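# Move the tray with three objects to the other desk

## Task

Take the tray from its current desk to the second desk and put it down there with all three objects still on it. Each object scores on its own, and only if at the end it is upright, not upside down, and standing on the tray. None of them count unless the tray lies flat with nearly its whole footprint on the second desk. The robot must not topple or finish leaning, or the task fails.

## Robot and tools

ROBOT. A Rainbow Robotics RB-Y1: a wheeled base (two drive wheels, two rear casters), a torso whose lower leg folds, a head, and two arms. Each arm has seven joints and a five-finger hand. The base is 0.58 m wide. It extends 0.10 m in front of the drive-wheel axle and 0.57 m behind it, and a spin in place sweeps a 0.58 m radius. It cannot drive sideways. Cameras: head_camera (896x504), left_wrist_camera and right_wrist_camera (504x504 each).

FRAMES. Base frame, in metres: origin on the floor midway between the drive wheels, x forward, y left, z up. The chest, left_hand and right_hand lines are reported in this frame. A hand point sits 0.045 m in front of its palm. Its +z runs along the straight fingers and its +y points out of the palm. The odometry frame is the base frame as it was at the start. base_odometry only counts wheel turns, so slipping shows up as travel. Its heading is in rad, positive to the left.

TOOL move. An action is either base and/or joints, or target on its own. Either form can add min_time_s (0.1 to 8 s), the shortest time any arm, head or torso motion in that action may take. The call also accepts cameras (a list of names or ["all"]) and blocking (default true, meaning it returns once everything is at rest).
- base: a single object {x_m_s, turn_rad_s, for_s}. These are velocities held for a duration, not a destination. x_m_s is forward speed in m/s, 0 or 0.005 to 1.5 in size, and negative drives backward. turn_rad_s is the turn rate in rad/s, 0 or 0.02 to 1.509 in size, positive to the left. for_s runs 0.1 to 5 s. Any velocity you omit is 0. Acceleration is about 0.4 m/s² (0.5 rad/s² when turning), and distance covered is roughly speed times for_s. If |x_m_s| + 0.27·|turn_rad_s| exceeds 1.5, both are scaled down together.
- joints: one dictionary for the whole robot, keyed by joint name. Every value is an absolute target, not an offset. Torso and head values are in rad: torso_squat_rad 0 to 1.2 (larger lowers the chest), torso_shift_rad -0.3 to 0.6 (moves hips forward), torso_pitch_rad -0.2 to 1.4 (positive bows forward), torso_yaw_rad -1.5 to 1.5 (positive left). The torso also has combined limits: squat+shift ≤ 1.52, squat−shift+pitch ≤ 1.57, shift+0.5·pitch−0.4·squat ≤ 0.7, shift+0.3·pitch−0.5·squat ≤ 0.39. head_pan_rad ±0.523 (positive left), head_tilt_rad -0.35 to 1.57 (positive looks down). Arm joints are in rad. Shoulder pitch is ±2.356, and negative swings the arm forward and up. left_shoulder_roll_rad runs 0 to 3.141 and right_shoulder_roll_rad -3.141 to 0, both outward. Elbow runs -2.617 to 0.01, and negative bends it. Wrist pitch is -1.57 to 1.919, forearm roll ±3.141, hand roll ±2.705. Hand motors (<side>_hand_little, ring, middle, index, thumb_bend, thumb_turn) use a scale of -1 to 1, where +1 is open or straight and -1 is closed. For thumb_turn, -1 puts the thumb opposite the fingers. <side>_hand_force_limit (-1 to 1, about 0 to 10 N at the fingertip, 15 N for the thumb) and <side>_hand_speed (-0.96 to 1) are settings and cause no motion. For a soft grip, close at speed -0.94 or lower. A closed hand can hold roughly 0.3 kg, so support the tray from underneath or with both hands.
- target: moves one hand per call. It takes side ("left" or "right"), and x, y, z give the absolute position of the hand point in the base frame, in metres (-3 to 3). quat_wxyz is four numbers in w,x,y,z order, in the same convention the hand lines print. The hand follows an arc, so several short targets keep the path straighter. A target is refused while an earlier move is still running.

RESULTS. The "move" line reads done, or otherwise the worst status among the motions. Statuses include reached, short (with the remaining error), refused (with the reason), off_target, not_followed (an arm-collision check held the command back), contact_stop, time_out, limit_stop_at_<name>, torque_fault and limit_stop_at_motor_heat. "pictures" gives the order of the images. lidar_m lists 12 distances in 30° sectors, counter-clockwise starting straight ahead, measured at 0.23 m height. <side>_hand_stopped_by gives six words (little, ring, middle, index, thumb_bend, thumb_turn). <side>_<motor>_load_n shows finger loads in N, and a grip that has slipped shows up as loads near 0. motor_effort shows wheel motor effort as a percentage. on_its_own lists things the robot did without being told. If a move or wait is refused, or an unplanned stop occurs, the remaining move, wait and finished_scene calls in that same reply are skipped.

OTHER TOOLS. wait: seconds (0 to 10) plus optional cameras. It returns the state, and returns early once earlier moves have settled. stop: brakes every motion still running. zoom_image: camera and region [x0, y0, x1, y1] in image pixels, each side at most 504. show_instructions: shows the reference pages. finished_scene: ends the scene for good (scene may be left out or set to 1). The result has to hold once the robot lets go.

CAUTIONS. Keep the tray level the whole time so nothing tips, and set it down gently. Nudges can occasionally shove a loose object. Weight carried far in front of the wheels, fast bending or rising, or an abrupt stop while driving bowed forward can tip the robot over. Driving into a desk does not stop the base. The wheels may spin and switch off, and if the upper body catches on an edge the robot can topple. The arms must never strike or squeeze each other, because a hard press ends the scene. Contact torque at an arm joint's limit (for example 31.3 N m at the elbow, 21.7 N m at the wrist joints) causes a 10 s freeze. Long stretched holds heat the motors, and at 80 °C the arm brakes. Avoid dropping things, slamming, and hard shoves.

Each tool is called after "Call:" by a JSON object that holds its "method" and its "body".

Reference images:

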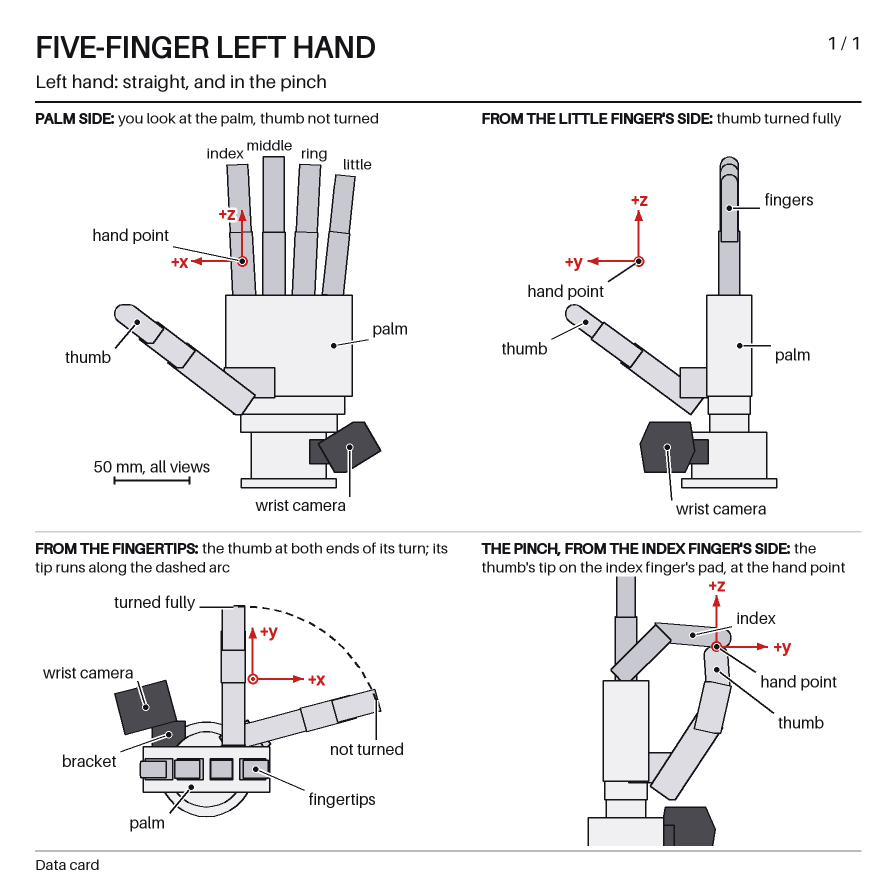

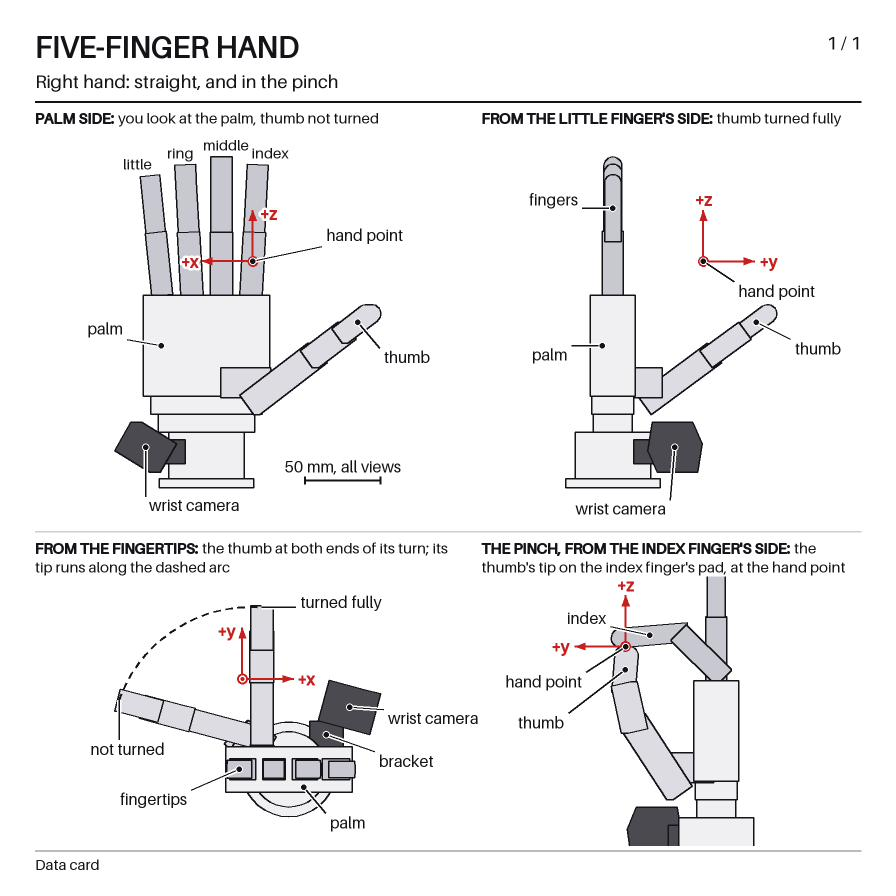

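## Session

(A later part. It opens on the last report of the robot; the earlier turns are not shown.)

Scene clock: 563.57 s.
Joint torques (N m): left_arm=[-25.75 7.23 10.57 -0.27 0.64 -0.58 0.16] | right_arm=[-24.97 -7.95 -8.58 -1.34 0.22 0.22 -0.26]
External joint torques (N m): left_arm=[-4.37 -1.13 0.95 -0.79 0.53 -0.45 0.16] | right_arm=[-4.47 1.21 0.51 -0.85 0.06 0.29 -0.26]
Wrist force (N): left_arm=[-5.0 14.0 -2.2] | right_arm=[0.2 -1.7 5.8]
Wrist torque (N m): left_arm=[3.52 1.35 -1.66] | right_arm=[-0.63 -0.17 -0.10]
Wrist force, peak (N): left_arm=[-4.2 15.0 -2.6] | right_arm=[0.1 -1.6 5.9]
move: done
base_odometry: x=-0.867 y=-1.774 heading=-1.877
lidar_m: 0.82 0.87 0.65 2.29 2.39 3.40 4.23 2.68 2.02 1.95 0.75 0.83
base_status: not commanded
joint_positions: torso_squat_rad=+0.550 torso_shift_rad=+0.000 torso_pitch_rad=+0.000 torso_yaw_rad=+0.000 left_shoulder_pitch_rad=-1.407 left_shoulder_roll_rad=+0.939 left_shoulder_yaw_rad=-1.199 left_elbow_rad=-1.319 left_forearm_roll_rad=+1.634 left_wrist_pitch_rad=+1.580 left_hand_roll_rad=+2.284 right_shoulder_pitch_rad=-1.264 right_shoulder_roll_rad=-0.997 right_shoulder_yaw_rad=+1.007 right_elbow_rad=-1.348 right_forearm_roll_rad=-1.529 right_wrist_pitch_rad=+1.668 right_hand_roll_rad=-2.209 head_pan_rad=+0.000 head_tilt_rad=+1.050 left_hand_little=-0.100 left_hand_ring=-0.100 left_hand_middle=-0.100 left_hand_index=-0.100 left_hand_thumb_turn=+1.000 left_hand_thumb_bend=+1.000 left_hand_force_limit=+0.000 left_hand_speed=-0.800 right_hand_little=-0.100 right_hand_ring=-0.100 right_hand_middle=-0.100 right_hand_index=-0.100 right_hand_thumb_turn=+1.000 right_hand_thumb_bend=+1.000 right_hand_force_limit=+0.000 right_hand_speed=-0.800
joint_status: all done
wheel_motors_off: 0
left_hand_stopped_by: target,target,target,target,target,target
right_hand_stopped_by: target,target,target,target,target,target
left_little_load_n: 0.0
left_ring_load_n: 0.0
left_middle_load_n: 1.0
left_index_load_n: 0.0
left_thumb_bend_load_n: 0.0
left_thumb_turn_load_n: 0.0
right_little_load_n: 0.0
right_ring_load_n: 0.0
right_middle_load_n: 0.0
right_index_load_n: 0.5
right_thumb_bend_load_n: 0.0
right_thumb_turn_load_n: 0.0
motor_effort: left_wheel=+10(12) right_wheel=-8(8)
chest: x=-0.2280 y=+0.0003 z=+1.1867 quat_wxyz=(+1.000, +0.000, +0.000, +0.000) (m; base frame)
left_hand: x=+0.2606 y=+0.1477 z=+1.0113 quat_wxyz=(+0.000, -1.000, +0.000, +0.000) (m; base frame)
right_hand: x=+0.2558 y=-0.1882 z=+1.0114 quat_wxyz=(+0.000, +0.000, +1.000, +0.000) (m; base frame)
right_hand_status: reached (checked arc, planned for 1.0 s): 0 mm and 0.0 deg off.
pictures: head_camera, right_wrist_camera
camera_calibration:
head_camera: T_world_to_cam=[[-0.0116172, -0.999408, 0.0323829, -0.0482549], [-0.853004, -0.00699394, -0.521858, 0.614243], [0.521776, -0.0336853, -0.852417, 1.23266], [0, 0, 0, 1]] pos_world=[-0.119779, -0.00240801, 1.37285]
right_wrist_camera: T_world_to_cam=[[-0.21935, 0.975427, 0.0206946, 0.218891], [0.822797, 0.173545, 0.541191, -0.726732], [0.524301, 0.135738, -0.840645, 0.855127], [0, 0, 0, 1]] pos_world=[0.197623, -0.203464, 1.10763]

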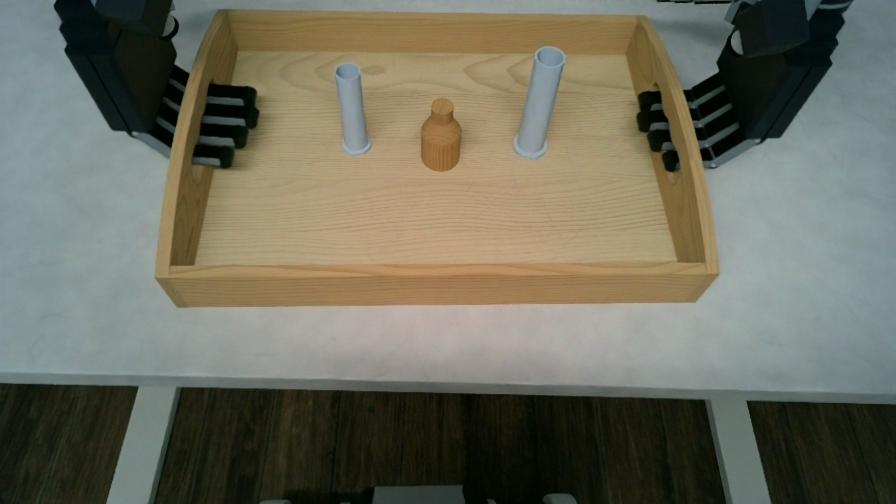

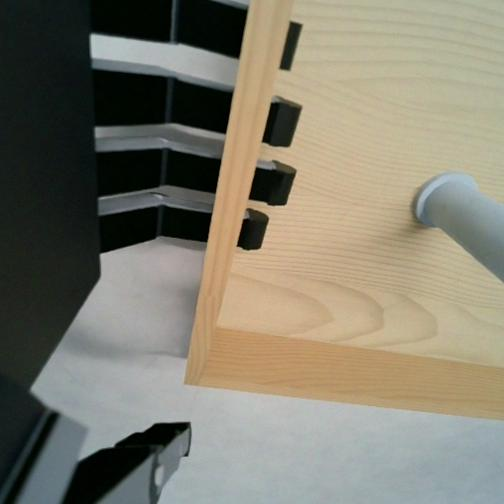

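Call:
{"method": "move", "body": {"target": {"side":"right","x":0.256,"y":-0.181,"z":1.0115,"quat_wxyz":[0,0,1,0]}, "min_time_s": 1}}

Call:
{"method": "move", "body": {"joints": {"torso_squat_rad":0.525}, "min_time_s": 2, "cameras": ["all"]}}

Scene clock: 590.20 s.
Joint torques (N m): left_arm=[-25.29 7.2 10 -0.27 0.4 -0.66 0.06] | right_arm=[-25.03 -8.3 -8.06 -1.38 0.18 0.1 -0.19]
External joint torques (N m): left_arm=[-3.91 -1.16 0.38 -0.8 0.29 -0.53 0.06] | right_arm=[-4.44 0.76 1.04 -0.87 0.02 0.17 -0.19]
Wrist force (N): left_arm=[-4.9 14.5 -1.7] | right_arm=[0.0 -1.7 5.7]
Wrist torque (N m): left_arm=[3.58 1.37 -1.65] | right_arm=[-0.63 -0.15 -0.11]
Wrist force, peak (N): left_arm=[-4.8 15.1 -1.8] | right_arm=[0.2 -1.6 5.9]
move: done
base_odometry: x=-0.867 y=-1.774 heading=-1.877
lidar_m: 0.82 0.87 0.65 2.27 2.40 3.39 4.23 2.70 2.01 1.95 0.74 0.84
base_status: not commanded
joint_positions: torso_squat_rad=+0.550 torso_shift_rad=+0.000 torso_pitch_rad=+0.000 torso_yaw_rad=+0.000 left_shoulder_pitch_rad=-1.407 left_shoulder_roll_rad=+0.939 left_shoulder_yaw_rad=-1.199 left_elbow_rad=-1.319 left_forearm_roll_rad=+1.634 left_wrist_pitch_rad=+1.580 left_hand_roll_rad=+2.284 right_shoulder_pitch_rad=-1.271 right_shoulder_roll_rad=-0.983 right_shoulder_yaw_rad=+1.009 right_elbow_rad=-1.350 right_forearm_roll_rad=-1.527 right_wrist_pitch_rad=+1.670 right_hand_roll_rad=-2.226 head_pan_rad=+0.000 head_tilt_rad=+1.050 left_hand_little=-0.100 left_hand_ring=-0.100 left_hand_middle=-0.100 left_hand_index=-0.100 left_hand_thumb_turn=+1.000 left_hand_thumb_bend=+1.000 left_hand_force_limit=+0.000 left_hand_speed=-0.800 right_hand_little=-0.100 right_hand_ring=-0.100 right_hand_middle=-0.100 right_hand_index=-0.100 right_hand_thumb_turn=+1.000 right_hand_thumb_bend=+1.000 right_hand_force_limit=+0.000 right_hand_speed=-0.800
joint_status: all done
wheel_motors_off: 0
left_hand_stopped_by: target,target,target,target,target,target
right_hand_stopped_by: target,target,target,target,target,target
left_little_load_n: 0.0
left_ring_load_n: 0.0
left_middle_load_n: 1.0
left_index_load_n: 0.0
left_thumb_bend_load_n: 0.0
left_thumb_turn_load_n: 0.0
right_little_load_n: 0.0
right_ring_load_n: 0.0
right_middle_load_n: 0.0
right_index_load_n: 0.0
right_thumb_bend_load_n: 0.0
right_thumb_turn_load_n: 0.0
motor_effort: left_wheel=+10(13) right_wheel=-8(8)
chest: x=-0.2280 y=+0.0003 z=+1.1867 quat_wxyz=(+1.000, +0.000, +0.000, +0.000) (m; base frame)
left_hand: x=+0.2606 y=+0.1477 z=+1.0113 quat_wxyz=(+0.000, -1.000, +0.000, +0.000) (m; base frame)
right_hand: x=+0.2559 y=-0.1812 z=+1.0114 quat_wxyz=(+0.000, +0.000, +1.000, +0.000) (m; base frame)
right_hand_status: reached (checked arc, planned for 1.0 s): 0 mm and 0.0 deg off.
pictures: none

Scene clock: 592.50 s.
Joint torques (N m): left_arm=[-25.34 7.13 10.29 -0.13 0.64 -0.74 0.08] | right_arm=[-24.55 -7.3 -9.12 -1.19 -0.16 -0.27 -0.19]
External joint torques (N m): left_arm=[-3.95 -1.23 0.67 -0.65 0.54 -0.62 0.08] | right_arm=[-3.97 1.76 -0.02 -0.68 -0.31 -0.2 -0.19]
Wrist force (N): left_arm=[-3.8 14.1 -1.0] | right_arm=[0.1 -3.1 8.9]
Wrist torque (N m): left_arm=[3.56 1.22 -1.61] | right_arm=[-0.70 -0.29 -0.16]
Wrist force, peak (N): left_arm=[-4.5 14.7 -2.3] | right_arm=[0.1 -2.9 9.2]
move: done
base_odometry: x=-0.867 y=-1.774 heading=-1.877
lidar_m: 0.82 0.87 0.66 2.29 2.40 3.40 4.25 2.69 2.02 1.95 0.75 0.86
base_status: not commanded
joint_positions: torso_squat_rad=+0.525 torso_shift_rad=+0.000 torso_pitch_rad=+0.000 torso_yaw_rad=+0.000 left_shoulder_pitch_rad=-1.407 left_shoulder_roll_rad=+0.939 left_shoulder_yaw_rad=-1.199 left_elbow_rad=-1.319 left_forearm_roll_rad=+1.634 left_wrist_pitch_rad=+1.580 left_hand_roll_rad=+2.284 right_shoulder_pitch_rad=-1.271 right_shoulder_roll_rad=-0.983 right_shoulder_yaw_rad=+1.009 right_elbow_rad=-1.350 right_forearm_roll_rad=-1.527 right_wrist_pitch_rad=+1.670 right_hand_roll_rad=-2.226 head_pan_rad=+0.000 head_tilt_rad=+1.050 left_hand_little=-0.100 left_hand_ring=-0.100 left_hand_middle=-0.100 left_hand_index=-0.100 left_hand_thumb_turn=+1.000 left_hand_thumb_bend=+1.000 left_hand_force_limit=+0.000 left_hand_speed=-0.800 right_hand_little=-0.100 right_hand_ring=-0.100 right_hand_middle=-0.100 right_hand_index=-0.100 right_hand_thumb_turn=+1.000 right_hand_thumb_bend=+1.000 right_hand_force_limit=+0.000 right_hand_speed=-0.800
joint_status: all done
wheel_motors_off: 0
left_hand_stopped_by: target,target,target,target,target,target
right_hand_stopped_by: target,target,target,target,target,target
left_little_load_n: 0.0
left_ring_load_n: 0.0
left_middle_load_n: 1.5
left_index_load_n: 0.0
left_thumb_bend_load_n: 0.0
left_thumb_turn_load_n: 0.0
right_little_load_n: 0.0
right_ring_load_n: 1.5
right_middle_load_n: 0.5
right_index_load_n: 0.5
right_thumb_bend_load_n: 0.0
right_thumb_turn_load_n: 0.0
motor_effort: left_wheel=+11(13) right_wheel=-8(8)
chest: x=-0.2278 y=+0.0003 z=+1.1956 quat_wxyz=(+1.000, +0.000, +0.000, +0.000) (m; base frame)
left_hand: x=+0.2607 y=+0.1477 z=+1.0200 quat_wxyz=(+0.000, -1.000, +0.000, +0.001) (m; base frame)
right_hand: x=+0.2560 y=-0.1812 z=+1.0200 quat_wxyz=(+0.000, +0.000, +1.000, +0.000) (m; base frame)
pictures: head_camera, left_wrist_camera, right_wrist_camera
camera_calibration:
head_camera: T_world_to_cam=[[-0.0116071, -0.999408, 0.0323875, -0.0485459], [-0.853236, -0.00698986, -0.521478, 0.618504], [0.521395, -0.0336871, -0.85265, 1.24041], [0, 0, 0, 1]] pos_world=[-0.119578, -0.00240804, 1.38175]
left_wrist_camera: T_world_to_cam=[[0.274589, 0.961549, -0.00496974, -0.205164], [0.850955, -0.240594, 0.466893, -0.654616], [0.447745, -0.132433, -0.8843, 0.921107], [0, 0, 0, 1]] pos_world=[0.200963, 0.161764, 1.11915]
right_wrist_camera: T_world_to_cam=[[-0.219062, 0.975498, 0.0203767, 0.212261], [0.823074, 0.173538, 0.540771, -0.73249], [0.523985, 0.135234, -0.840923, 0.861607], [0, 0, 0, 1]] pos_world=[0.197923, -0.196464, 1.11633]

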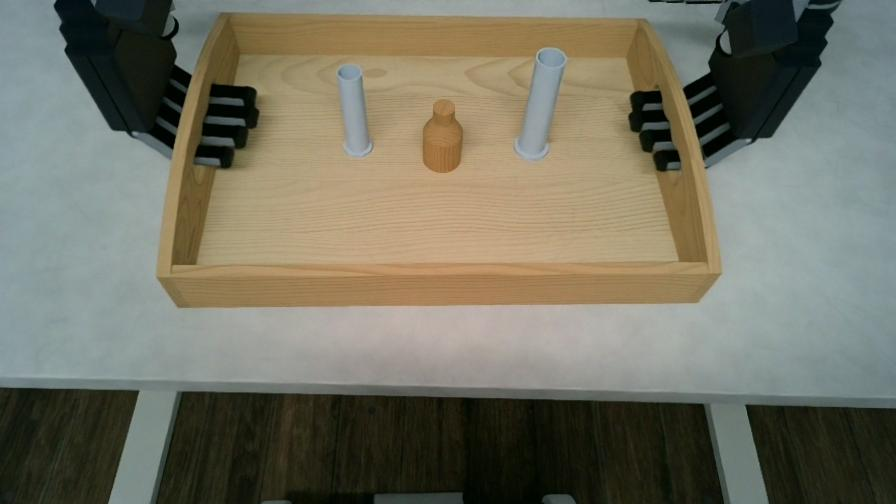

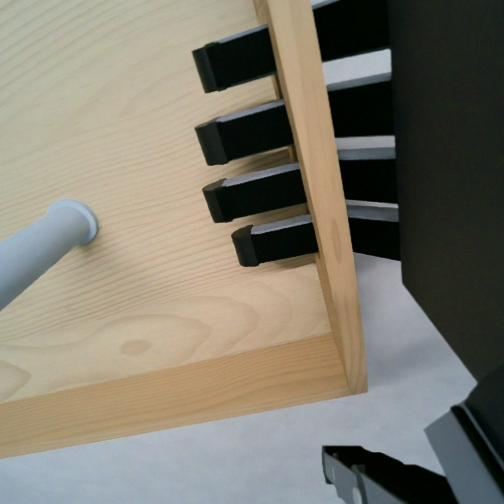

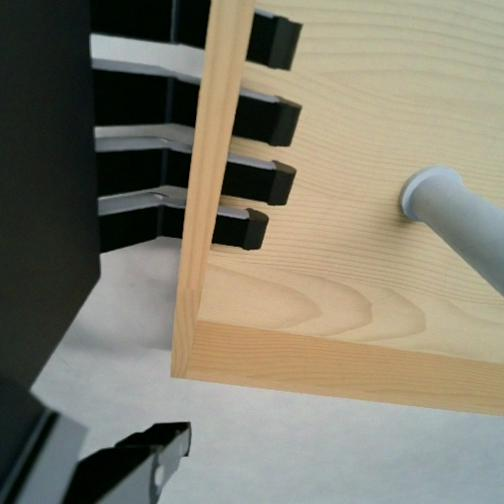

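Call:
{"method": "move", "body": {"joints": {"torso_squat_rad":0.50}, "min_time_s": 2, "cameras": ["all"]}}

Scene clock: 599.57 s.
Joint torques (N m): left_arm=[-24.98 7.38 10.07 -0.34 0.49 -0.74 -0.05] | right_arm=[-24.67 -7.91 -9.59 -1.3 -0.17 -0.28 -0.28]
External joint torques (N m): left_arm=[-3.6 -0.99 0.45 -0.86 0.39 -0.62 -0.05] | right_arm=[-4.09 1.15 -0.49 -0.79 -0.33 -0.22 -0.28]
Wrist force (N): left_arm=[-4.3 13.8 -0.1] | right_arm=[0.0 -2.9 9.1]
Wrist torque (N m): left_arm=[3.49 1.31 -1.64] | right_arm=[-0.68 -0.26 -0.16]
Wrist force, peak (N): left_arm=[-4.5 14.7 -0.3] | right_arm=[0.1 -2.9 9.2]
move: done
base_odometry: x=-0.867 y=-1.774 heading=-1.877
lidar_m: 0.82 0.86 0.66 2.29 2.40 3.39 4.25 2.69 2.02 1.96 0.75 0.84
base_status: not commanded
joint_positions: torso_squat_rad=+0.500 torso_shift_rad=+0.000 torso_pitch_rad=+0.000 torso_yaw_rad=+0.000 left_shoulder_pitch_rad=-1.407 left_shoulder_roll_rad=+0.939 left_shoulder_yaw_rad=-1.199 left_elbow_rad=-1.319 left_forearm_roll_rad=+1.634 left_wrist_pitch_rad=+1.580 left_hand_roll_rad=+2.284 right_shoulder_pitch_rad=-1.271 right_shoulder_roll_rad=-0.983 right_shoulder_yaw_rad=+1.009 right_elbow_rad=-1.350 right_forearm_roll_rad=-1.527 right_wrist_pitch_rad=+1.670 right_hand_roll_rad=-2.226 head_pan_rad=+0.000 head_tilt_rad=+1.050 left_hand_little=-0.100 left_hand_ring=-0.100 left_hand_middle=-0.100 left_hand_index=-0.100 left_hand_thumb_turn=+1.000 left_hand_thumb_bend=+1.000 left_hand_force_limit=+0.000 left_hand_speed=-0.800 right_hand_little=-0.100 right_hand_ring=-0.100 right_hand_middle=-0.100 right_hand_index=-0.100 right_hand_thumb_turn=+1.000 right_hand_thumb_bend=+1.000 right_hand_force_limit=+0.000 right_hand_speed=-0.800
joint_status: all done
wheel_motors_off: 0
left_hand_stopped_by: target,target,target,target,target,target
right_hand_stopped_by: target,target,target,target,target,target
left_little_load_n: 0.0
left_ring_load_n: 0.0
left_middle_load_n: 1.5
left_index_load_n: 0.0
left_thumb_bend_load_n: 0.0
left_thumb_turn_load_n: 0.0
right_little_load_n: -0.5
right_ring_load_n: 1.5
right_middle_load_n: 0.5
right_index_load_n: 0.0
right_thumb_bend_load_n: 0.0
right_thumb_turn_load_n: 0.0
motor_effort: left_wheel=+13(13) right_wheel=-8(8)
chest: x=-0.2278 y=+0.0003 z=+1.2042 quat_wxyz=(+1.000, +0.000, +0.000, +0.000) (m; base frame)
left_hand: x=+0.2607 y=+0.1477 z=+1.0286 quat_wxyz=(+0.000, -1.000, +0.000, +0.001) (m; base frame)
right_hand: x=+0.2560 y=-0.1812 z=+1.0286 quat_wxyz=(+0.000, +0.000, +1.000, +0.000) (m; base frame)
pictures: head_camera, left_wrist_camera, right_wrist_camera
camera_calibration:
head_camera: T_world_to_cam=[[-0.0116071, -0.999408, 0.0323875, -0.0488212], [-0.853236, -0.00698986, -0.521478, 0.622937], [0.521395, -0.0336871, -0.85265, 1.24766], [0, 0, 0, 1]] pos_world=[-0.119578, -0.00240804, 1.39025]
left_wrist_camera: T_world_to_cam=[[0.274589, 0.961549, -0.00496974, -0.205121], [0.850955, -0.240594, 0.466893, -0.658631], [0.447745, -0.132433, -0.8843, 0.928712], [0, 0, 0, 1]] pos_world=[0.200963, 0.161764, 1.12775]
right_wrist_camera: T_world_to_cam=[[-0.219062, 0.975498, 0.0203767, 0.212086], [0.823074, 0.173538, 0.540771, -0.737141], [0.523985, 0.135234, -0.840923, 0.868839], [0, 0, 0, 1]] pos_world=[0.197923, -0.196464, 1.12493]

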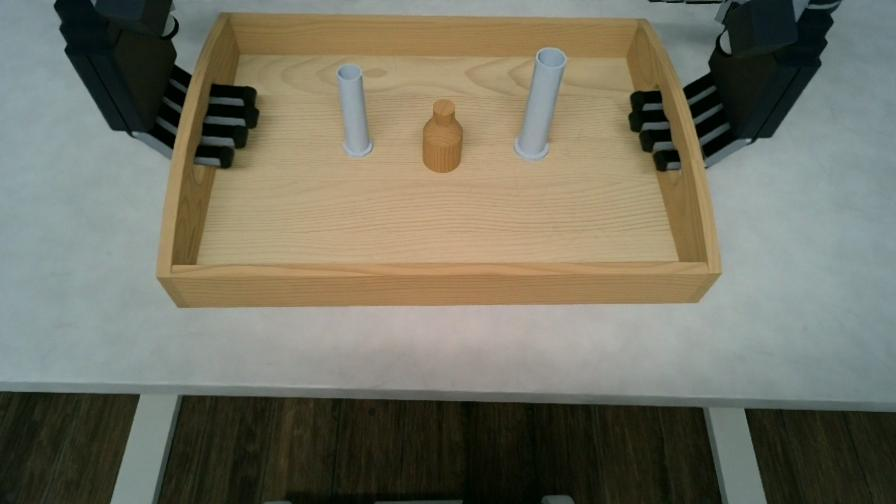

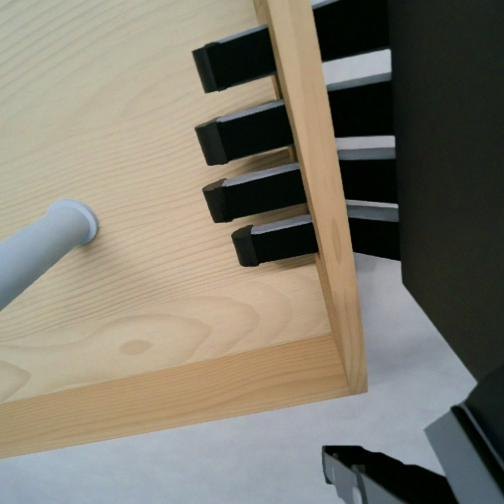

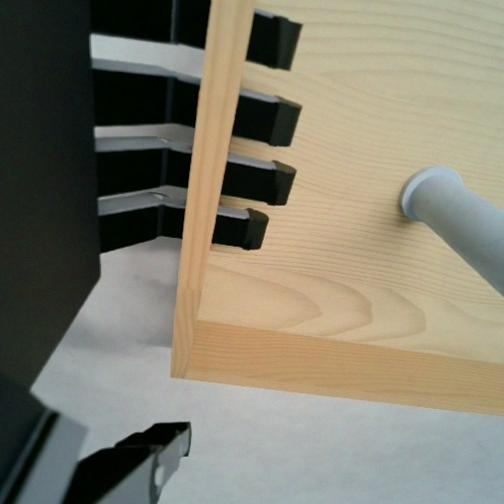

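Call:
{"method": "move", "body": {"joints": {"torso_squat_rad":0.42}, "min_time_s": 2.5}}

Call:
{"method": "move", "body": {"base": {"x_m_s":-0.15,"for_s":1.0}, "cameras": ["head_camera"]}}

Scene clock: 633.40 s.
Joint torques (N m): left_arm=[-24.98 7.09 10.41 -0.3 0.58 -0.58 -0.05] | right_arm=[-24.71 -7.62 -9.11 -1.03 0.04 -0.12 -0.29]
External joint torques (N m): left_arm=[-3.6 -1.28 0.78 -0.82 0.47 -0.46 -0.05] | right_arm=[-4.13 1.44 -0.02 -0.52 -0.12 -0.05 -0.29]
Wrist force (N): left_arm=[-4.2 13.5 -0.2] | right_arm=[0.0 -2.9 9.0]
Wrist torque (N m): left_arm=[3.45 1.25 -1.62] | right_arm=[-0.67 -0.27 -0.16]
Wrist force, peak (N): left_arm=[-4.5 14.6 0.4] | right_arm=[0.0 -3.0 9.3]
move: done
base_odometry: x=-0.867 y=-1.774 heading=-1.877
lidar_m: 0.82 0.87 0.67 2.29 2.39 3.39 4.25 2.69 2.02 1.95 0.75 0.83
base_status: not commanded
joint_positions: torso_squat_rad=+0.420 torso_shift_rad=+0.000 torso_pitch_rad=+0.000 torso_yaw_rad=+0.000 left_shoulder_pitch_rad=-1.407 left_shoulder_roll_rad=+0.939 left_shoulder_yaw_rad=-1.199 left_elbow_rad=-1.319 left_forearm_roll_rad=+1.634 left_wrist_pitch_rad=+1.580 left_hand_roll_rad=+2.284 right_shoulder_pitch_rad=-1.271 right_shoulder_roll_rad=-0.983 right_shoulder_yaw_rad=+1.009 right_elbow_rad=-1.350 right_forearm_roll_rad=-1.527 right_wrist_pitch_rad=+1.670 right_hand_roll_rad=-2.226 head_pan_rad=+0.000 head_tilt_rad=+1.050 left_hand_little=-0.100 left_hand_ring=-0.100 left_hand_middle=-0.100 left_hand_index=-0.100 left_hand_thumb_turn=+1.000 left_hand_thumb_bend=+1.000 left_hand_force_limit=+0.000 left_hand_speed=-0.800 right_hand_little=-0.100 right_hand_ring=-0.100 right_hand_middle=-0.100 right_hand_index=-0.100 right_hand_thumb_turn=+1.000 right_hand_thumb_bend=+1.000 right_hand_force_limit=+0.000 right_hand_speed=-0.800
joint_status: all done
wheel_motors_off: 0
left_hand_stopped_by: target,target,target,target,target,target
right_hand_stopped_by: target,target,target,target,target,target
left_little_load_n: 0.0
left_ring_load_n: 0.5
left_middle_load_n: 1.5
left_index_load_n: 0.0
left_thumb_bend_load_n: -0.5
left_thumb_turn_load_n: 0.0
right_little_load_n: 0.0
right_ring_load_n: 1.5
right_middle_load_n: 0.0
right_index_load_n: 0.0
right_thumb_bend_load_n: 0.0
right_thumb_turn_load_n: 0.0
motor_effort: left_wheel=+10(13) right_wheel=-8(8)
chest: x=-0.2278 y=+0.0003 z=+1.2291 quat_wxyz=(+1.000, +0.000, +0.000, +0.000) (m; base frame)
left_hand: x=+0.2607 y=+0.1477 z=+1.0534 quat_wxyz=(+0.000, -1.000, +0.000, +0.001) (m; base frame)
right_hand: x=+0.2560 y=-0.1812 z=+1.0535 quat_wxyz=(+0.000, +0.000, +1.000, +0.000) (m; base frame)
pictures: none

Scene clock: 635.37 s.
Joint torques (N m): left_arm=[-25.1 7.98 10.14 0.24 0.49 -0.54 -0.04] | right_arm=[-24.96 -8.91 -10.14 -1.07 -0.19 -0.25 -0.31]
External joint torques (N m): left_arm=[-3.72 -0.38 0.51 -0.28 0.38 -0.42 -0.04] | right_arm=[-4.38 0.15 -1.05 -0.57 -0.35 -0.18 -0.31]
Wrist force (N): left_arm=[-4.0 14.1 -0.1] | right_arm=[-0.1 -2.9 8.8]
Wrist torque (N m): left_arm=[3.51 1.26 -1.62] | right_arm=[-0.70 -0.27 -0.15]
Wrist force, peak (N): left_arm=[-5.0 14.8 -0.8] | right_arm=[-0.6 -2.6 9.4]
move: done
base_odometry: x=-0.821 y=-1.631 heading=-1.878
lidar_m: 0.96 0.75 0.78 2.29 2.39 3.39 4.09 2.70 2.02 1.95 0.82 1.00
base_status: done (sent for 1 of 1 s)
joint_positions: torso_squat_rad=+0.420 torso_shift_rad=+0.000 torso_pitch_rad=+0.000 torso_yaw_rad=+0.000 left_shoulder_pitch_rad=-1.407 left_shoulder_roll_rad=+0.938 left_shoulder_yaw_rad=-1.199 left_elbow_rad=-1.319 left_forearm_roll_rad=+1.634 left_wrist_pitch_rad=+1.580 left_hand_roll_rad=+2.284 right_shoulder_pitch_rad=-1.271 right_shoulder_roll_rad=-0.983 right_shoulder_yaw_rad=+1.009 right_elbow_rad=-1.350 right_forearm_roll_rad=-1.527 right_wrist_pitch_rad=+1.670 right_hand_roll_rad=-2.226 head_pan_rad=+0.000 head_tilt_rad=+1.050 left_hand_little=-0.100 left_hand_ring=-0.100 left_hand_middle=-0.100 left_hand_index=-0.100 left_hand_thumb_turn=+1.000 left_hand_thumb_bend=+1.000 left_hand_force_limit=+0.000 left_hand_speed=-0.800 right_hand_little=-0.100 right_hand_ring=-0.100 right_hand_middle=-0.100 right_hand_index=-0.100 right_hand_thumb_turn=+1.000 right_hand_thumb_bend=+1.000 right_hand_force_limit=+0.000 right_hand_speed=-0.800
joint_status: not commanded
wheel_motors_off: 0
left_hand_stopped_by: target,target,target,target,target,target
right_hand_stopped_by: target,target,target,target,target,target
left_little_load_n: 0.0
left_ring_load_n: 0.5
left_middle_load_n: 1.5
left_index_load_n: 0.0
left_thumb_bend_load_n: 0.0
left_thumb_turn_load_n: 0.0
right_little_load_n: 0.0
right_ring_load_n: 1.5
right_middle_load_n: 0.5
right_index_load_n: 0.0
right_thumb_bend_load_n: -0.5
right_thumb_turn_load_n: 0.0
motor_effort: left_wheel=-18(30) right_wheel=+1(22)
chest: x=-0.2279 y=+0.0003 z=+1.2291 quat_wxyz=(+1.000, +0.000, +0.000, +0.000) (m; base frame)
left_hand: x=+0.2606 y=+0.1476 z=+1.0536 quat_wxyz=(+0.000, -1.000, +0.000, +0.000) (m; base frame)
right_hand: x=+0.2559 y=-0.1812 z=+1.0535 quat_wxyz=(+0.000, +0.000, +1.000, +0.000) (m; base frame)
pictures: head_camera
camera_calibration:
head_camera: T_world_to_cam=[[-0.0116082, -0.999408, 0.0323876, -0.0495291], [-0.85312, -0.00699651, -0.521668, 0.63612], [0.521586, -0.0336862, -0.852534, 1.26881], [0, 0, 0, 1]] pos_world=[-0.119679, -0.002308, 1.41515]

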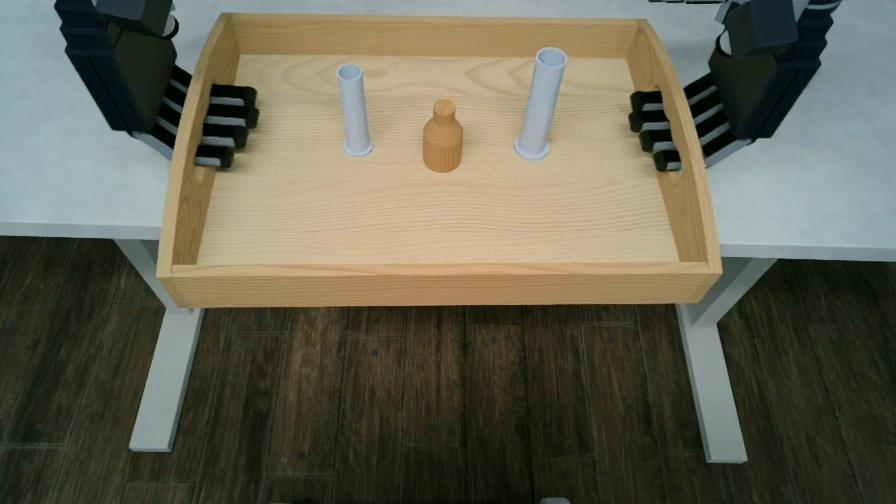

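Call:
{"method": "move", "body": {"base": {"x_m_s":-0.3,"for_s":2.5}}}

Call:
{"method": "move", "body": {"base": {"turn_rad_s":0.5,"for_s":2.0}, "cameras": ["head_camera"]}}

Scene clock: 643.00 s.
Joint torques (N m): left_arm=[-24.5 8.19 9.76 0.13 0.34 -0.34 -0.07] | right_arm=[-25.15 -8.89 -10.2 -0.79 -0.18 -0.36 -0.4]
External joint torques (N m): left_arm=[-3.12 -0.17 0.13 -0.4 0.24 -0.22 -0.07] | right_arm=[-4.57 0.17 -1.1 -0.28 -0.33 -0.29 -0.4]
Wrist force (N): left_arm=[-3.9 14.6 -0.1] | right_arm=[0.0 -2.6 8.8]
Wrist torque (N m): left_arm=[3.52 1.27 -1.61] | right_arm=[-0.69 -0.25 -0.14]
Wrist force, peak (N): left_arm=[-4.5 15.3 -0.3] | right_arm=[-0.4 -2.7 9.3]
move: done
base_odometry: x=-0.595 y=-0.916 heading=-1.877
lidar_m: 1.72 1.40 2.40 2.30 2.45 3.45 3.76 2.64 1.98 1.93 2.01 1.40
base_status: done (sent for 2.5 of 2.5 s)
joint_positions: torso_squat_rad=+0.420 torso_shift_rad=+0.000 torso_pitch_rad=+0.000 torso_yaw_rad=+0.000 left_shoulder_pitch_rad=-1.407 left_shoulder_roll_rad=+0.938 left_shoulder_yaw_rad=-1.199 left_elbow_rad=-1.319 left_forearm_roll_rad=+1.634 left_wrist_pitch_rad=+1.580 left_hand_roll_rad=+2.284 right_shoulder_pitch_rad=-1.271 right_shoulder_roll_rad=-0.983 right_shoulder_yaw_rad=+1.009 right_elbow_rad=-1.350 right_forearm_roll_rad=-1.527 right_wrist_pitch_rad=+1.670 right_hand_roll_rad=-2.226 head_pan_rad=+0.000 head_tilt_rad=+1.050 left_hand_little=-0.100 left_hand_ring=-0.100 left_hand_middle=-0.100 left_hand_index=-0.100 left_hand_thumb_turn=+1.000 left_hand_thumb_bend=+1.000 left_hand_force_limit=+0.000 left_hand_speed=-0.800 right_hand_little=-0.100 right_hand_ring=-0.100 right_hand_middle=-0.100 right_hand_index=-0.100 right_hand_thumb_turn=+1.000 right_hand_thumb_bend=+1.000 right_hand_force_limit=+0.000 right_hand_speed=-0.800
joint_status: not commanded
wheel_motors_off: 0
left_hand_stopped_by: target,target,target,target,target,target
right_hand_stopped_by: target,target,target,target,target,target
left_little_load_n: 0.0
left_ring_load_n: 0.5
left_middle_load_n: 1.5
left_index_load_n: 0.0
left_thumb_bend_load_n: 0.0
left_thumb_turn_load_n: 0.0
right_little_load_n: 0.0
right_ring_load_n: 1.5
right_middle_load_n: 0.5
right_index_load_n: 0.0
right_thumb_bend_load_n: -0.5
right_thumb_turn_load_n: 0.0
motor_effort: left_wheel=+11(42) right_wheel=-8(27)
chest: x=-0.2280 y=+0.0003 z=+1.2291 quat_wxyz=(+1.000, +0.000, +0.000, +0.000) (m; base frame)
left_hand: x=+0.2606 y=+0.1475 z=+1.0536 quat_wxyz=(+0.000, -1.000, +0.000, +0.000) (m; base frame)
right_hand: x=+0.2558 y=-0.1812 z=+1.0535 quat_wxyz=(+0.000, +0.000, +1.000, +0.000) (m; base frame)
pictures: none

Scene clock: 646.30 s.
Joint torques (N m): left_arm=[-24.28 8.8 10.26 0 0.34 -0.4 0.08] | right_arm=[-25.29 -8.85 -9.68 -0.95 -0.29 -0.49 -0.16]
External joint torques (N m): left_arm=[-2.89 0.44 0.63 -0.52 0.23 -0.28 0.08] | right_arm=[-4.7 0.21 -0.59 -0.45 -0.45 -0.42 -0.16]
Wrist force (N): left_arm=[-3.8 13.5 -0.4] | right_arm=[0.0 -2.4 9.2]
Wrist torque (N m): left_arm=[3.36 1.23 -1.58] | right_arm=[-0.68 -0.27 -0.12]
Wrist force, peak (N): left_arm=[-4.5 15.2 -0.2] | right_arm=[-0.1 -2.4 9.3]
move: done
base_odometry: x=-0.595 y=-0.916 heading=-0.877
lidar_m: 2.39 2.30 2.41 3.26 3.34 2.79 2.01 1.93 2.00 1.43 1.70 1.39
base_status: done (sent for 2 of 2 s)
joint_positions: torso_squat_rad=+0.420 torso_shift_rad=+0.000 torso_pitch_rad=+0.000 torso_yaw_rad=+0.000 left_shoulder_pitch_rad=-1.407 left_shoulder_roll_rad=+0.938 left_shoulder_yaw_rad=-1.199 left_elbow_rad=-1.319 left_forearm_roll_rad=+1.634 left_wrist_pitch_rad=+1.580 left_hand_roll_rad=+2.284 right_shoulder_pitch_rad=-1.271 right_shoulder_roll_rad=-0.983 right_shoulder_yaw_rad=+1.009 right_elbow_rad=-1.350 right_forearm_roll_rad=-1.527 right_wrist_pitch_rad=+1.670 right_hand_roll_rad=-2.226 head_pan_rad=+0.000 head_tilt_rad=+1.050 left_hand_little=-0.100 left_hand_ring=-0.100 left_hand_middle=-0.100 left_hand_index=-0.100 left_hand_thumb_turn=+1.000 left_hand_thumb_bend=+1.000 left_hand_force_limit=+0.000 left_hand_speed=-0.800 right_hand_little=-0.100 right_hand_ring=-0.100 right_hand_middle=-0.100 right_hand_index=-0.100 right_hand_thumb_turn=+1.000 right_hand_thumb_bend=+1.000 right_hand_force_limit=+0.000 right_hand_speed=-0.800
joint_status: not commanded
wheel_motors_off: 0
left_hand_stopped_by: target,target,target,target,target,target
right_hand_stopped_by: target,target,target,target,target,target
left_little_load_n: 0.0
left_ring_load_n: 0.5
left_middle_load_n: 1.5
left_index_load_n: 0.0
left_thumb_bend_load_n: 0.0
left_thumb_turn_load_n: 0.0
right_little_load_n: 0.0
right_ring_load_n: 1.0
right_middle_load_n: 0.5
right_index_load_n: 0.0
right_thumb_bend_load_n: 0.0
right_thumb_turn_load_n: 0.0
motor_effort: left_wheel=+7(38) right_wheel=+7(29)
chest: x=-0.2280 y=+0.0003 z=+1.2291 quat_wxyz=(+1.000, +0.000, +0.000, +0.000) (m; base frame)
left_hand: x=+0.2606 y=+0.1475 z=+1.0536 quat_wxyz=(+0.000, -1.000, +0.000, +0.000) (m; base frame)
right_hand: x=+0.2558 y=-0.1812 z=+1.0535 quat_wxyz=(+0.000, +0.000, +1.000, +0.000) (m; base frame)
pictures: head_camera
camera_calibration:
head_camera: T_world_to_cam=[[-0.011562, -0.999411, 0.0322989, -0.0494981], [-0.85312, -0.00698971, -0.521669, 0.636121], [0.521587, -0.0335864, -0.852537, 1.26881], [0, 0, 0, 1]] pos_world=[-0.119678, -0.00240806, 1.41515]

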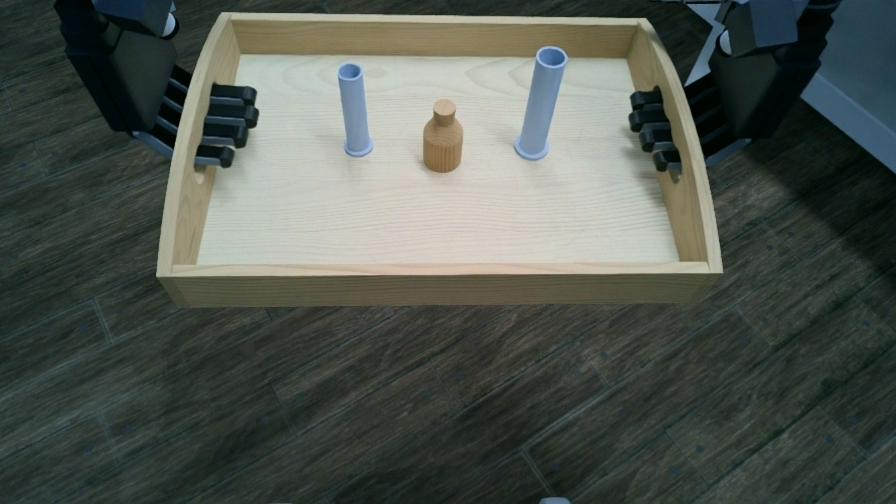

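Stable. Turn the remaining 2.04 rad, then drive to the pre-approach point.

Call:
{"method": "move", "body": {"base": {"turn_rad_s":0.6,"for_s":3.4}, "joints": {"head_tilt_rad":0.75}, "cameras": ["head_camera"]}}

Scene clock: 655.23 s.
Joint torques (N m): left_arm=[-24.62 8.1 10.11 0.15 0.27 -0.34 0.01] | right_arm=[-24.34 -8.88 -9.82 -0.88 -0.38 -0.43 -0.29]
External joint torques (N m): left_arm=[-3.24 -0.27 0.48 -0.38 0.17 -0.22 0.01] | right_arm=[-3.76 0.18 -0.72 -0.37 -0.53 -0.36 -0.29]
Wrist force (N): left_arm=[-4.6 14.2 0.1] | right_arm=[0.1 -2.6 8.8]
Wrist torque (N m): left_arm=[3.44 1.32 -1.62] | right_arm=[-0.69 -0.27 -0.13]
Wrist force, peak (N): left_arm=[-5.0 14.9 -0.8] | right_arm=[0.1 -2.3 9.4]
move: done
base_odometry: x=-0.595 y=-0.916 heading=+1.163
lidar_m: 3.36 2.99 2.03 1.90 1.95 1.40 1.71 1.41 2.26 2.34 2.39 3.08
base_status: done (sent for 3.4 of 3.4 s)
joint_positions: torso_squat_rad=+0.420 torso_shift_rad=+0.000 torso_pitch_rad=+0.000 torso_yaw_rad=+0.000 left_shoulder_pitch_rad=-1.407 left_shoulder_roll_rad=+0.938 left_shoulder_yaw_rad=-1.199 left_elbow_rad=-1.319 left_forearm_roll_rad=+1.634 left_wrist_pitch_rad=+1.580 left_hand_roll_rad=+2.284 right_shoulder_pitch_rad=-1.271 right_shoulder_roll_rad=-0.983 right_shoulder_yaw_rad=+1.009 right_elbow_rad=-1.350 right_forearm_roll_rad=-1.527 right_wrist_pitch_rad=+1.670 right_hand_roll_rad=-2.226 head_pan_rad=+0.000 head_tilt_rad=+0.750 left_hand_little=-0.100 left_hand_ring=-0.100 left_hand_middle=-0.100 left_hand_index=-0.100 left_hand_thumb_turn=+1.000 left_hand_thumb_bend=+1.000 left_hand_force_limit=+0.000 left_hand_speed=-0.800 right_hand_little=-0.100 right_hand_ring=-0.100 right_hand_middle=-0.100 right_hand_index=-0.100 right_hand_thumb_turn=+1.000 right_hand_thumb_bend=+1.000 right_hand_force_limit=+0.000 right_hand_speed=-0.800
joint_status: all done
wheel_motors_off: 0
left_hand_stopped_by: target,target,target,target,target,target
right_hand_stopped_by: target,target,target,target,target,target
left_little_load_n: 0.0
left_ring_load_n: 0.5
left_middle_load_n: 1.5
left_index_load_n: 0.0
left_thumb_bend_load_n: 0.0
left_thumb_turn_load_n: 0.0
right_little_load_n: 0.0
right_ring_load_n: 1.5
right_middle_load_n: 0.5
right_index_load_n: 0.0
right_thumb_bend_load_n: 0.0
right_thumb_turn_load_n: 0.0
motor_effort: left_wheel=+5(13) right_wheel=+8(22)
chest: x=-0.2280 y=+0.0003 z=+1.2291 quat_wxyz=(+1.000, +0.000, +0.000, +0.000) (m; base frame)
left_hand: x=+0.2606 y=+0.1475 z=+1.0536 quat_wxyz=(+0.000, -1.000, +0.000, +0.000) (m; base frame)
right_hand: x=+0.2558 y=-0.1812 z=+1.0535 quat_wxyz=(+0.000, +0.000, +1.000, +0.000) (m; base frame)
pictures: head_camera
camera_calibration:
head_camera: T_world_to_cam=[[-0.0207291, -0.999409, 0.0274307, -0.0444186], [-0.66082, -0.00689299, -0.750513, 1.00278], [0.750258, -0.0336842, -0.660287, 1.04119], [0, 0, 0, 1]] pos_world=[-0.11942, -0.00240859, 1.4413]

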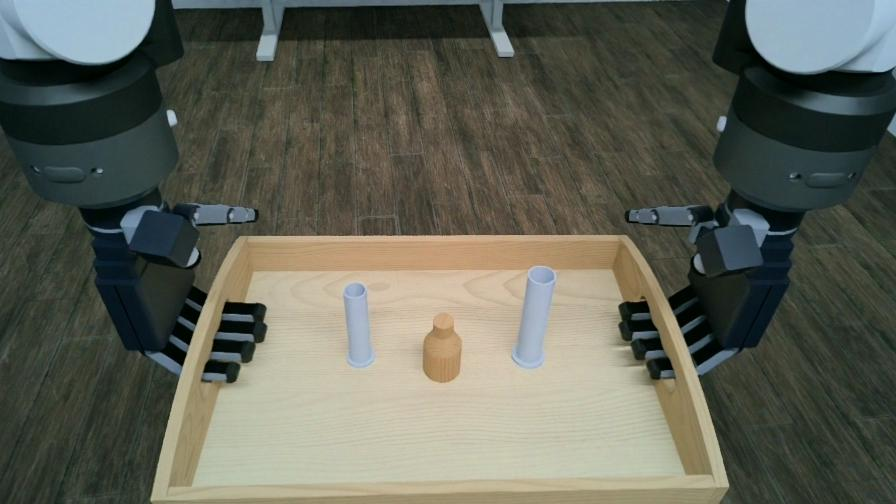

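Call:
{"method": "move", "body": {"base": {"x_m_s":0.35,"for_s":5}, "joints": {"head_tilt_rad":0.55}, "cameras": ["head_camera"]}}

Scene clock: 664.67 s.
Joint torques (N m): left_arm=[-24.63 8.17 10.03 0.3 0.41 -0.3 0.17] | right_arm=[-25.27 -8.26 -9.75 -0.71 -0.28 -0.21 -0.24]
External joint torques (N m): left_arm=[-3.25 -0.19 0.4 -0.22 0.31 -0.18 0.17] | right_arm=[-4.69 0.8 -0.66 -0.21 -0.44 -0.15 -0.24]
Wrist force (N): left_arm=[-4.5 14.2 -0.4] | right_arm=[-0.1 -2.4 9.0]
Wrist torque (N m): left_arm=[3.51 1.30 -1.61] | right_arm=[-0.68 -0.27 -0.13]
Wrist force, peak (N): left_arm=[-4.7 15.3 0.1] | right_arm=[-0.1 -2.6 9.3]
move: done
base_odometry: x=+0.099 y=+0.691 heading=+1.163
lidar_m: 1.66 1.69 2.21 2.06 2.09 2.70 3.05 3.46 2.35 2.19 2.22 1.66
base_status: done (sent for 5 of 5 s)
joint_positions: torso_squat_rad=+0.420 torso_shift_rad=+0.000 torso_pitch_rad=+0.000 torso_yaw_rad=+0.000 left_shoulder_pitch_rad=-1.407 left_shoulder_roll_rad=+0.938 left_shoulder_yaw_rad=-1.199 left_elbow_rad=-1.319 left_forearm_roll_rad=+1.634 left_wrist_pitch_rad=+1.580 left_hand_roll_rad=+2.284 right_shoulder_pitch_rad=-1.271 right_shoulder_roll_rad=-0.983 right_shoulder_yaw_rad=+1.009 right_elbow_rad=-1.350 right_forearm_roll_rad=-1.527 right_wrist_pitch_rad=+1.670 right_hand_roll_rad=-2.226 head_pan_rad=+0.000 head_tilt_rad=+0.550 left_hand_little=-0.100 left_hand_ring=-0.100 left_hand_middle=-0.100 left_hand_index=-0.100 left_hand_thumb_turn=+1.000 left_hand_thumb_bend=+1.000 left_hand_force_limit=+0.000 left_hand_speed=-0.800 right_hand_little=-0.100 right_hand_ring=-0.100 right_hand_middle=-0.100 right_hand_index=-0.100 right_hand_thumb_turn=+1.000 right_hand_thumb_bend=+1.000 right_hand_force_limit=+0.000 right_hand_speed=-0.800
joint_status: all done
wheel_motors_off: 0
left_hand_stopped_by: target,target,target,target,target,target
right_hand_stopped_by: target,target,target,target,target,target
left_little_load_n: 0.0
left_ring_load_n: 0.5
left_middle_load_n: 1.0
left_index_load_n: 0.0
left_thumb_bend_load_n: 0.0
left_thumb_turn_load_n: 0.0
right_little_load_n: 0.0
right_ring_load_n: 1.5
right_middle_load_n: 0.5
right_index_load_n: 0.0
right_thumb_bend_load_n: 0.0
right_thumb_turn_load_n: 0.0
motor_effort: left_wheel=+10(40) right_wheel=-6(27)
chest: x=-0.2279 y=+0.0003 z=+1.2291 quat_wxyz=(+1.000, +0.000, +0.000, +0.000) (m; base frame)
left_hand: x=+0.2607 y=+0.1475 z=+1.0535 quat_wxyz=(+0.000, -1.000, +0.000, +0.000) (m; base frame)
right_hand: x=+0.2559 y=-0.1812 z=+1.0534 quat_wxyz=(+0.000, +0.000, +1.000, +0.000) (m; base frame)
pictures: head_camera
camera_calibration:
head_camera: T_world_to_cam=[[-0.0257615, -0.999409, 0.0227717, -0.0387914], [-0.498726, -0.00689312, -0.866732, 1.20235], [0.866377, -0.0336851, -0.498253, 0.833364], [0, 0, 0, 1]] pos_world=[-0.123364, -0.00240858, 1.45822]

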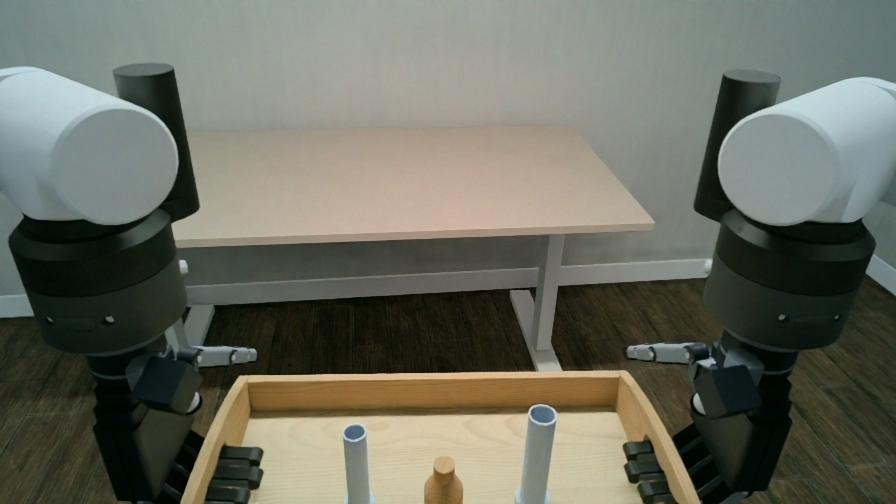

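Call:
{"method": "move", "body": {"base": {"turn_rad_s":0.1,"for_s":0.97}}}

Call:
{"method": "move", "body": {"base": {"x_m_s":0.25,"for_s":2.2}, "cameras": ["head_camera"]}}

Scene clock: 684.20 s.
Joint torques (N m): left_arm=[-25.05 8.54 9.74 0.25 0.34 -0.41 -0.02] | right_arm=[-25.69 -8.34 -9.93 -0.84 -0.21 -0.22 -0.42]
External joint torques (N m): left_arm=[-3.67 0.17 0.11 -0.27 0.24 -0.29 -0.02] | right_arm=[-5.1 0.71 -0.83 -0.33 -0.36 -0.15 -0.42]
Wrist force (N): left_arm=[-4.2 13.9 0.1] | right_arm=[0.1 -2.4 9.0]
Wrist torque (N m): left_arm=[3.43 1.31 -1.59] | right_arm=[-0.68 -0.28 -0.13]
Wrist force, peak (N): left_arm=[-4.3 15.6 0.4] | right_arm=[0.0 -2.4 9.3]
move: done
base_odometry: x=+0.099 y=+0.691 heading=+1.260
lidar_m: 2.01 1.71 2.15 2.06 2.14 2.95 3.04 3.09 2.28 2.20 2.27 1.65
base_status: done (sent for 0.97 of 0.97 s)
joint_positions: torso_squat_rad=+0.420 torso_shift_rad=+0.000 torso_pitch_rad=+0.000 torso_yaw_rad=+0.000 left_shoulder_pitch_rad=-1.407 left_shoulder_roll_rad=+0.938 left_shoulder_yaw_rad=-1.199 left_elbow_rad=-1.319 left_forearm_roll_rad=+1.634 left_wrist_pitch_rad=+1.580 left_hand_roll_rad=+2.284 right_shoulder_pitch_rad=-1.271 right_shoulder_roll_rad=-0.983 right_shoulder_yaw_rad=+1.009 right_elbow_rad=-1.350 right_forearm_roll_rad=-1.527 right_wrist_pitch_rad=+1.670 right_hand_roll_rad=-2.226 head_pan_rad=+0.000 head_tilt_rad=+0.550 left_hand_little=-0.100 left_hand_ring=-0.100 left_hand_middle=-0.100 left_hand_index=-0.100 left_hand_thumb_turn=+1.000 left_hand_thumb_bend=+1.000 left_hand_force_limit=+0.000 left_hand_speed=-0.800 right_hand_little=-0.100 right_hand_ring=-0.100 right_hand_middle=-0.100 right_hand_index=-0.100 right_hand_thumb_turn=+1.000 right_hand_thumb_bend=+1.000 right_hand_force_limit=+0.000 right_hand_speed=-0.800
joint_status: not commanded
wheel_motors_off: 0
left_hand_stopped_by: target,target,target,target,target,target
right_hand_stopped_by: target,target,target,target,target,target
left_little_load_n: 0.0
left_ring_load_n: 0.5
left_middle_load_n: 1.5
left_index_load_n: 0.0
left_thumb_bend_load_n: 0.0
left_thumb_turn_load_n: 0.0
right_little_load_n: 0.0
right_ring_load_n: 1.5
right_middle_load_n: 0.5
right_index_load_n: 0.0
right_thumb_bend_load_n: 0.0
right_thumb_turn_load_n: 0.0
motor_effort: left_wheel=-13(43) right_wheel=-2(26)
chest: x=-0.2279 y=+0.0002 z=+1.2291 quat_wxyz=(+1.000, +0.000, +0.000, +0.000) (m; base frame)
left_hand: x=+0.2607 y=+0.1475 z=+1.0536 quat_wxyz=(+0.000, -1.000, +0.000, +0.000) (m; base frame)
right_hand: x=+0.2559 y=-0.1812 z=+1.0534 quat_wxyz=(+0.000, +0.000, +1.000, +0.000) (m; base frame)
pictures: none

Scene clock: 687.60 s.
Joint torques (N m): left_arm=[-24.24 8.1 10.42 0.26 0.49 -0.43 -0.07] | right_arm=[-25.34 -8.82 -10.45 -0.86 -0.38 -0.32 -0.15]
External joint torques (N m): left_arm=[-2.86 -0.26 0.79 -0.27 0.38 -0.31 -0.06] | right_arm=[-4.76 0.24 -1.35 -0.36 -0.54 -0.25 -0.15]
Wrist force (N): left_arm=[-4.7 14.3 -0.4] | right_arm=[0.0 -2.4 9.0]
Wrist torque (N m): left_arm=[3.49 1.39 -1.64] | right_arm=[-0.68 -0.25 -0.13]
Wrist force, peak (N): left_arm=[-5.1 15.3 0.2] | right_arm=[-0.4 -2.5 9.3]
move: done
base_odometry: x=+0.267 y=+1.215 heading=+1.260
lidar_m: 1.48 1.21 2.10 2.06 2.15 2.94 3.57 3.13 2.29 2.20 2.10 1.17
base_status: done (sent for 2.2 of 2.2 s)
joint_positions: torso_squat_rad=+0.420 torso_shift_rad=+0.000 torso_pitch_rad=+0.000 torso_yaw_rad=+0.000 left_shoulder_pitch_rad=-1.407 left_shoulder_roll_rad=+0.938 left_shoulder_yaw_rad=-1.199 left_elbow_rad=-1.319 left_forearm_roll_rad=+1.634 left_wrist_pitch_rad=+1.580 left_hand_roll_rad=+2.284 right_shoulder_pitch_rad=-1.271 right_shoulder_roll_rad=-0.983 right_shoulder_yaw_rad=+1.009 right_elbow_rad=-1.350 right_forearm_roll_rad=-1.527 right_wrist_pitch_rad=+1.670 right_hand_roll_rad=-2.226 head_pan_rad=+0.000 head_tilt_rad=+0.550 left_hand_little=-0.100 left_hand_ring=-0.100 left_hand_middle=-0.100 left_hand_index=-0.100 left_hand_thumb_turn=+1.000 left_hand_thumb_bend=+1.000 left_hand_force_limit=+0.000 left_hand_speed=-0.800 right_hand_little=-0.100 right_hand_ring=-0.100 right_hand_middle=-0.100 right_hand_index=-0.100 right_hand_thumb_turn=+1.000 right_hand_thumb_bend=+1.000 right_hand_force_limit=+0.000 right_hand_speed=-0.800
joint_status: not commanded
wheel_motors_off: 0
left_hand_stopped_by: target,target,target,target,target,target
right_hand_stopped_by: target,target,target,target,target,target
left_little_load_n: 0.0
left_ring_load_n: 0.0
left_middle_load_n: 1.5
left_index_load_n: 0.5
left_thumb_bend_load_n: 0.0
left_thumb_turn_load_n: 0.0
right_little_load_n: 0.0
right_ring_load_n: 1.0
right_middle_load_n: 0.5
right_index_load_n: 0.0
right_thumb_bend_load_n: 0.0
right_thumb_turn_load_n: 0.0
motor_effort: left_wheel=+12(41) right_wheel=-8(21)
chest: x=-0.2279 y=+0.0003 z=+1.2291 quat_wxyz=(+1.000, +0.000, +0.000, +0.000) (m; base frame)
left_hand: x=+0.2607 y=+0.1475 z=+1.0536 quat_wxyz=(+0.000, -1.000, +0.000, +0.000) (m; base frame)
right_hand: x=+0.2559 y=-0.1812 z=+1.0534 quat_wxyz=(+0.000, +0.000, +1.000, +0.000) (m; base frame)
pictures: head_camera
camera_calibration:
head_camera: T_world_to_cam=[[-0.0257635, -0.999409, 0.0227742, -0.038798], [-0.498651, -0.00689726, -0.866775, 1.20237], [0.86642, -0.0336875, -0.498178, 0.833347], [0, 0, 0, 1]] pos_world=[-0.123465, -0.00240856, 1.45822]

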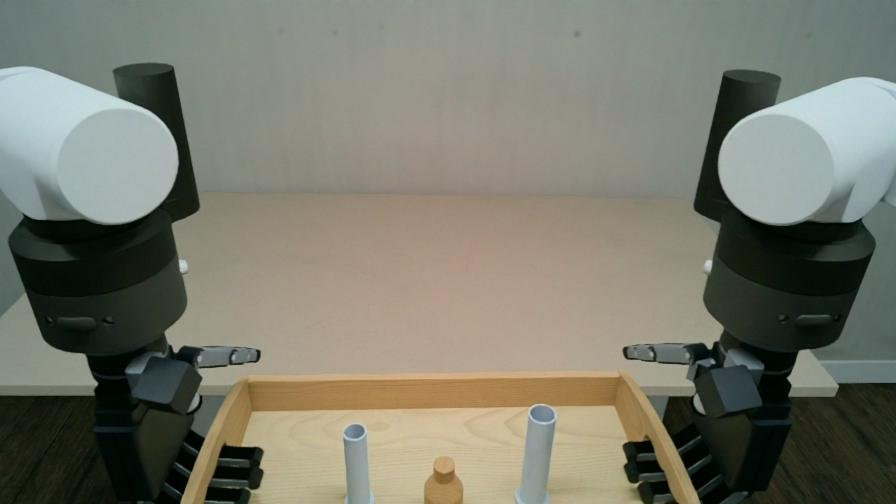

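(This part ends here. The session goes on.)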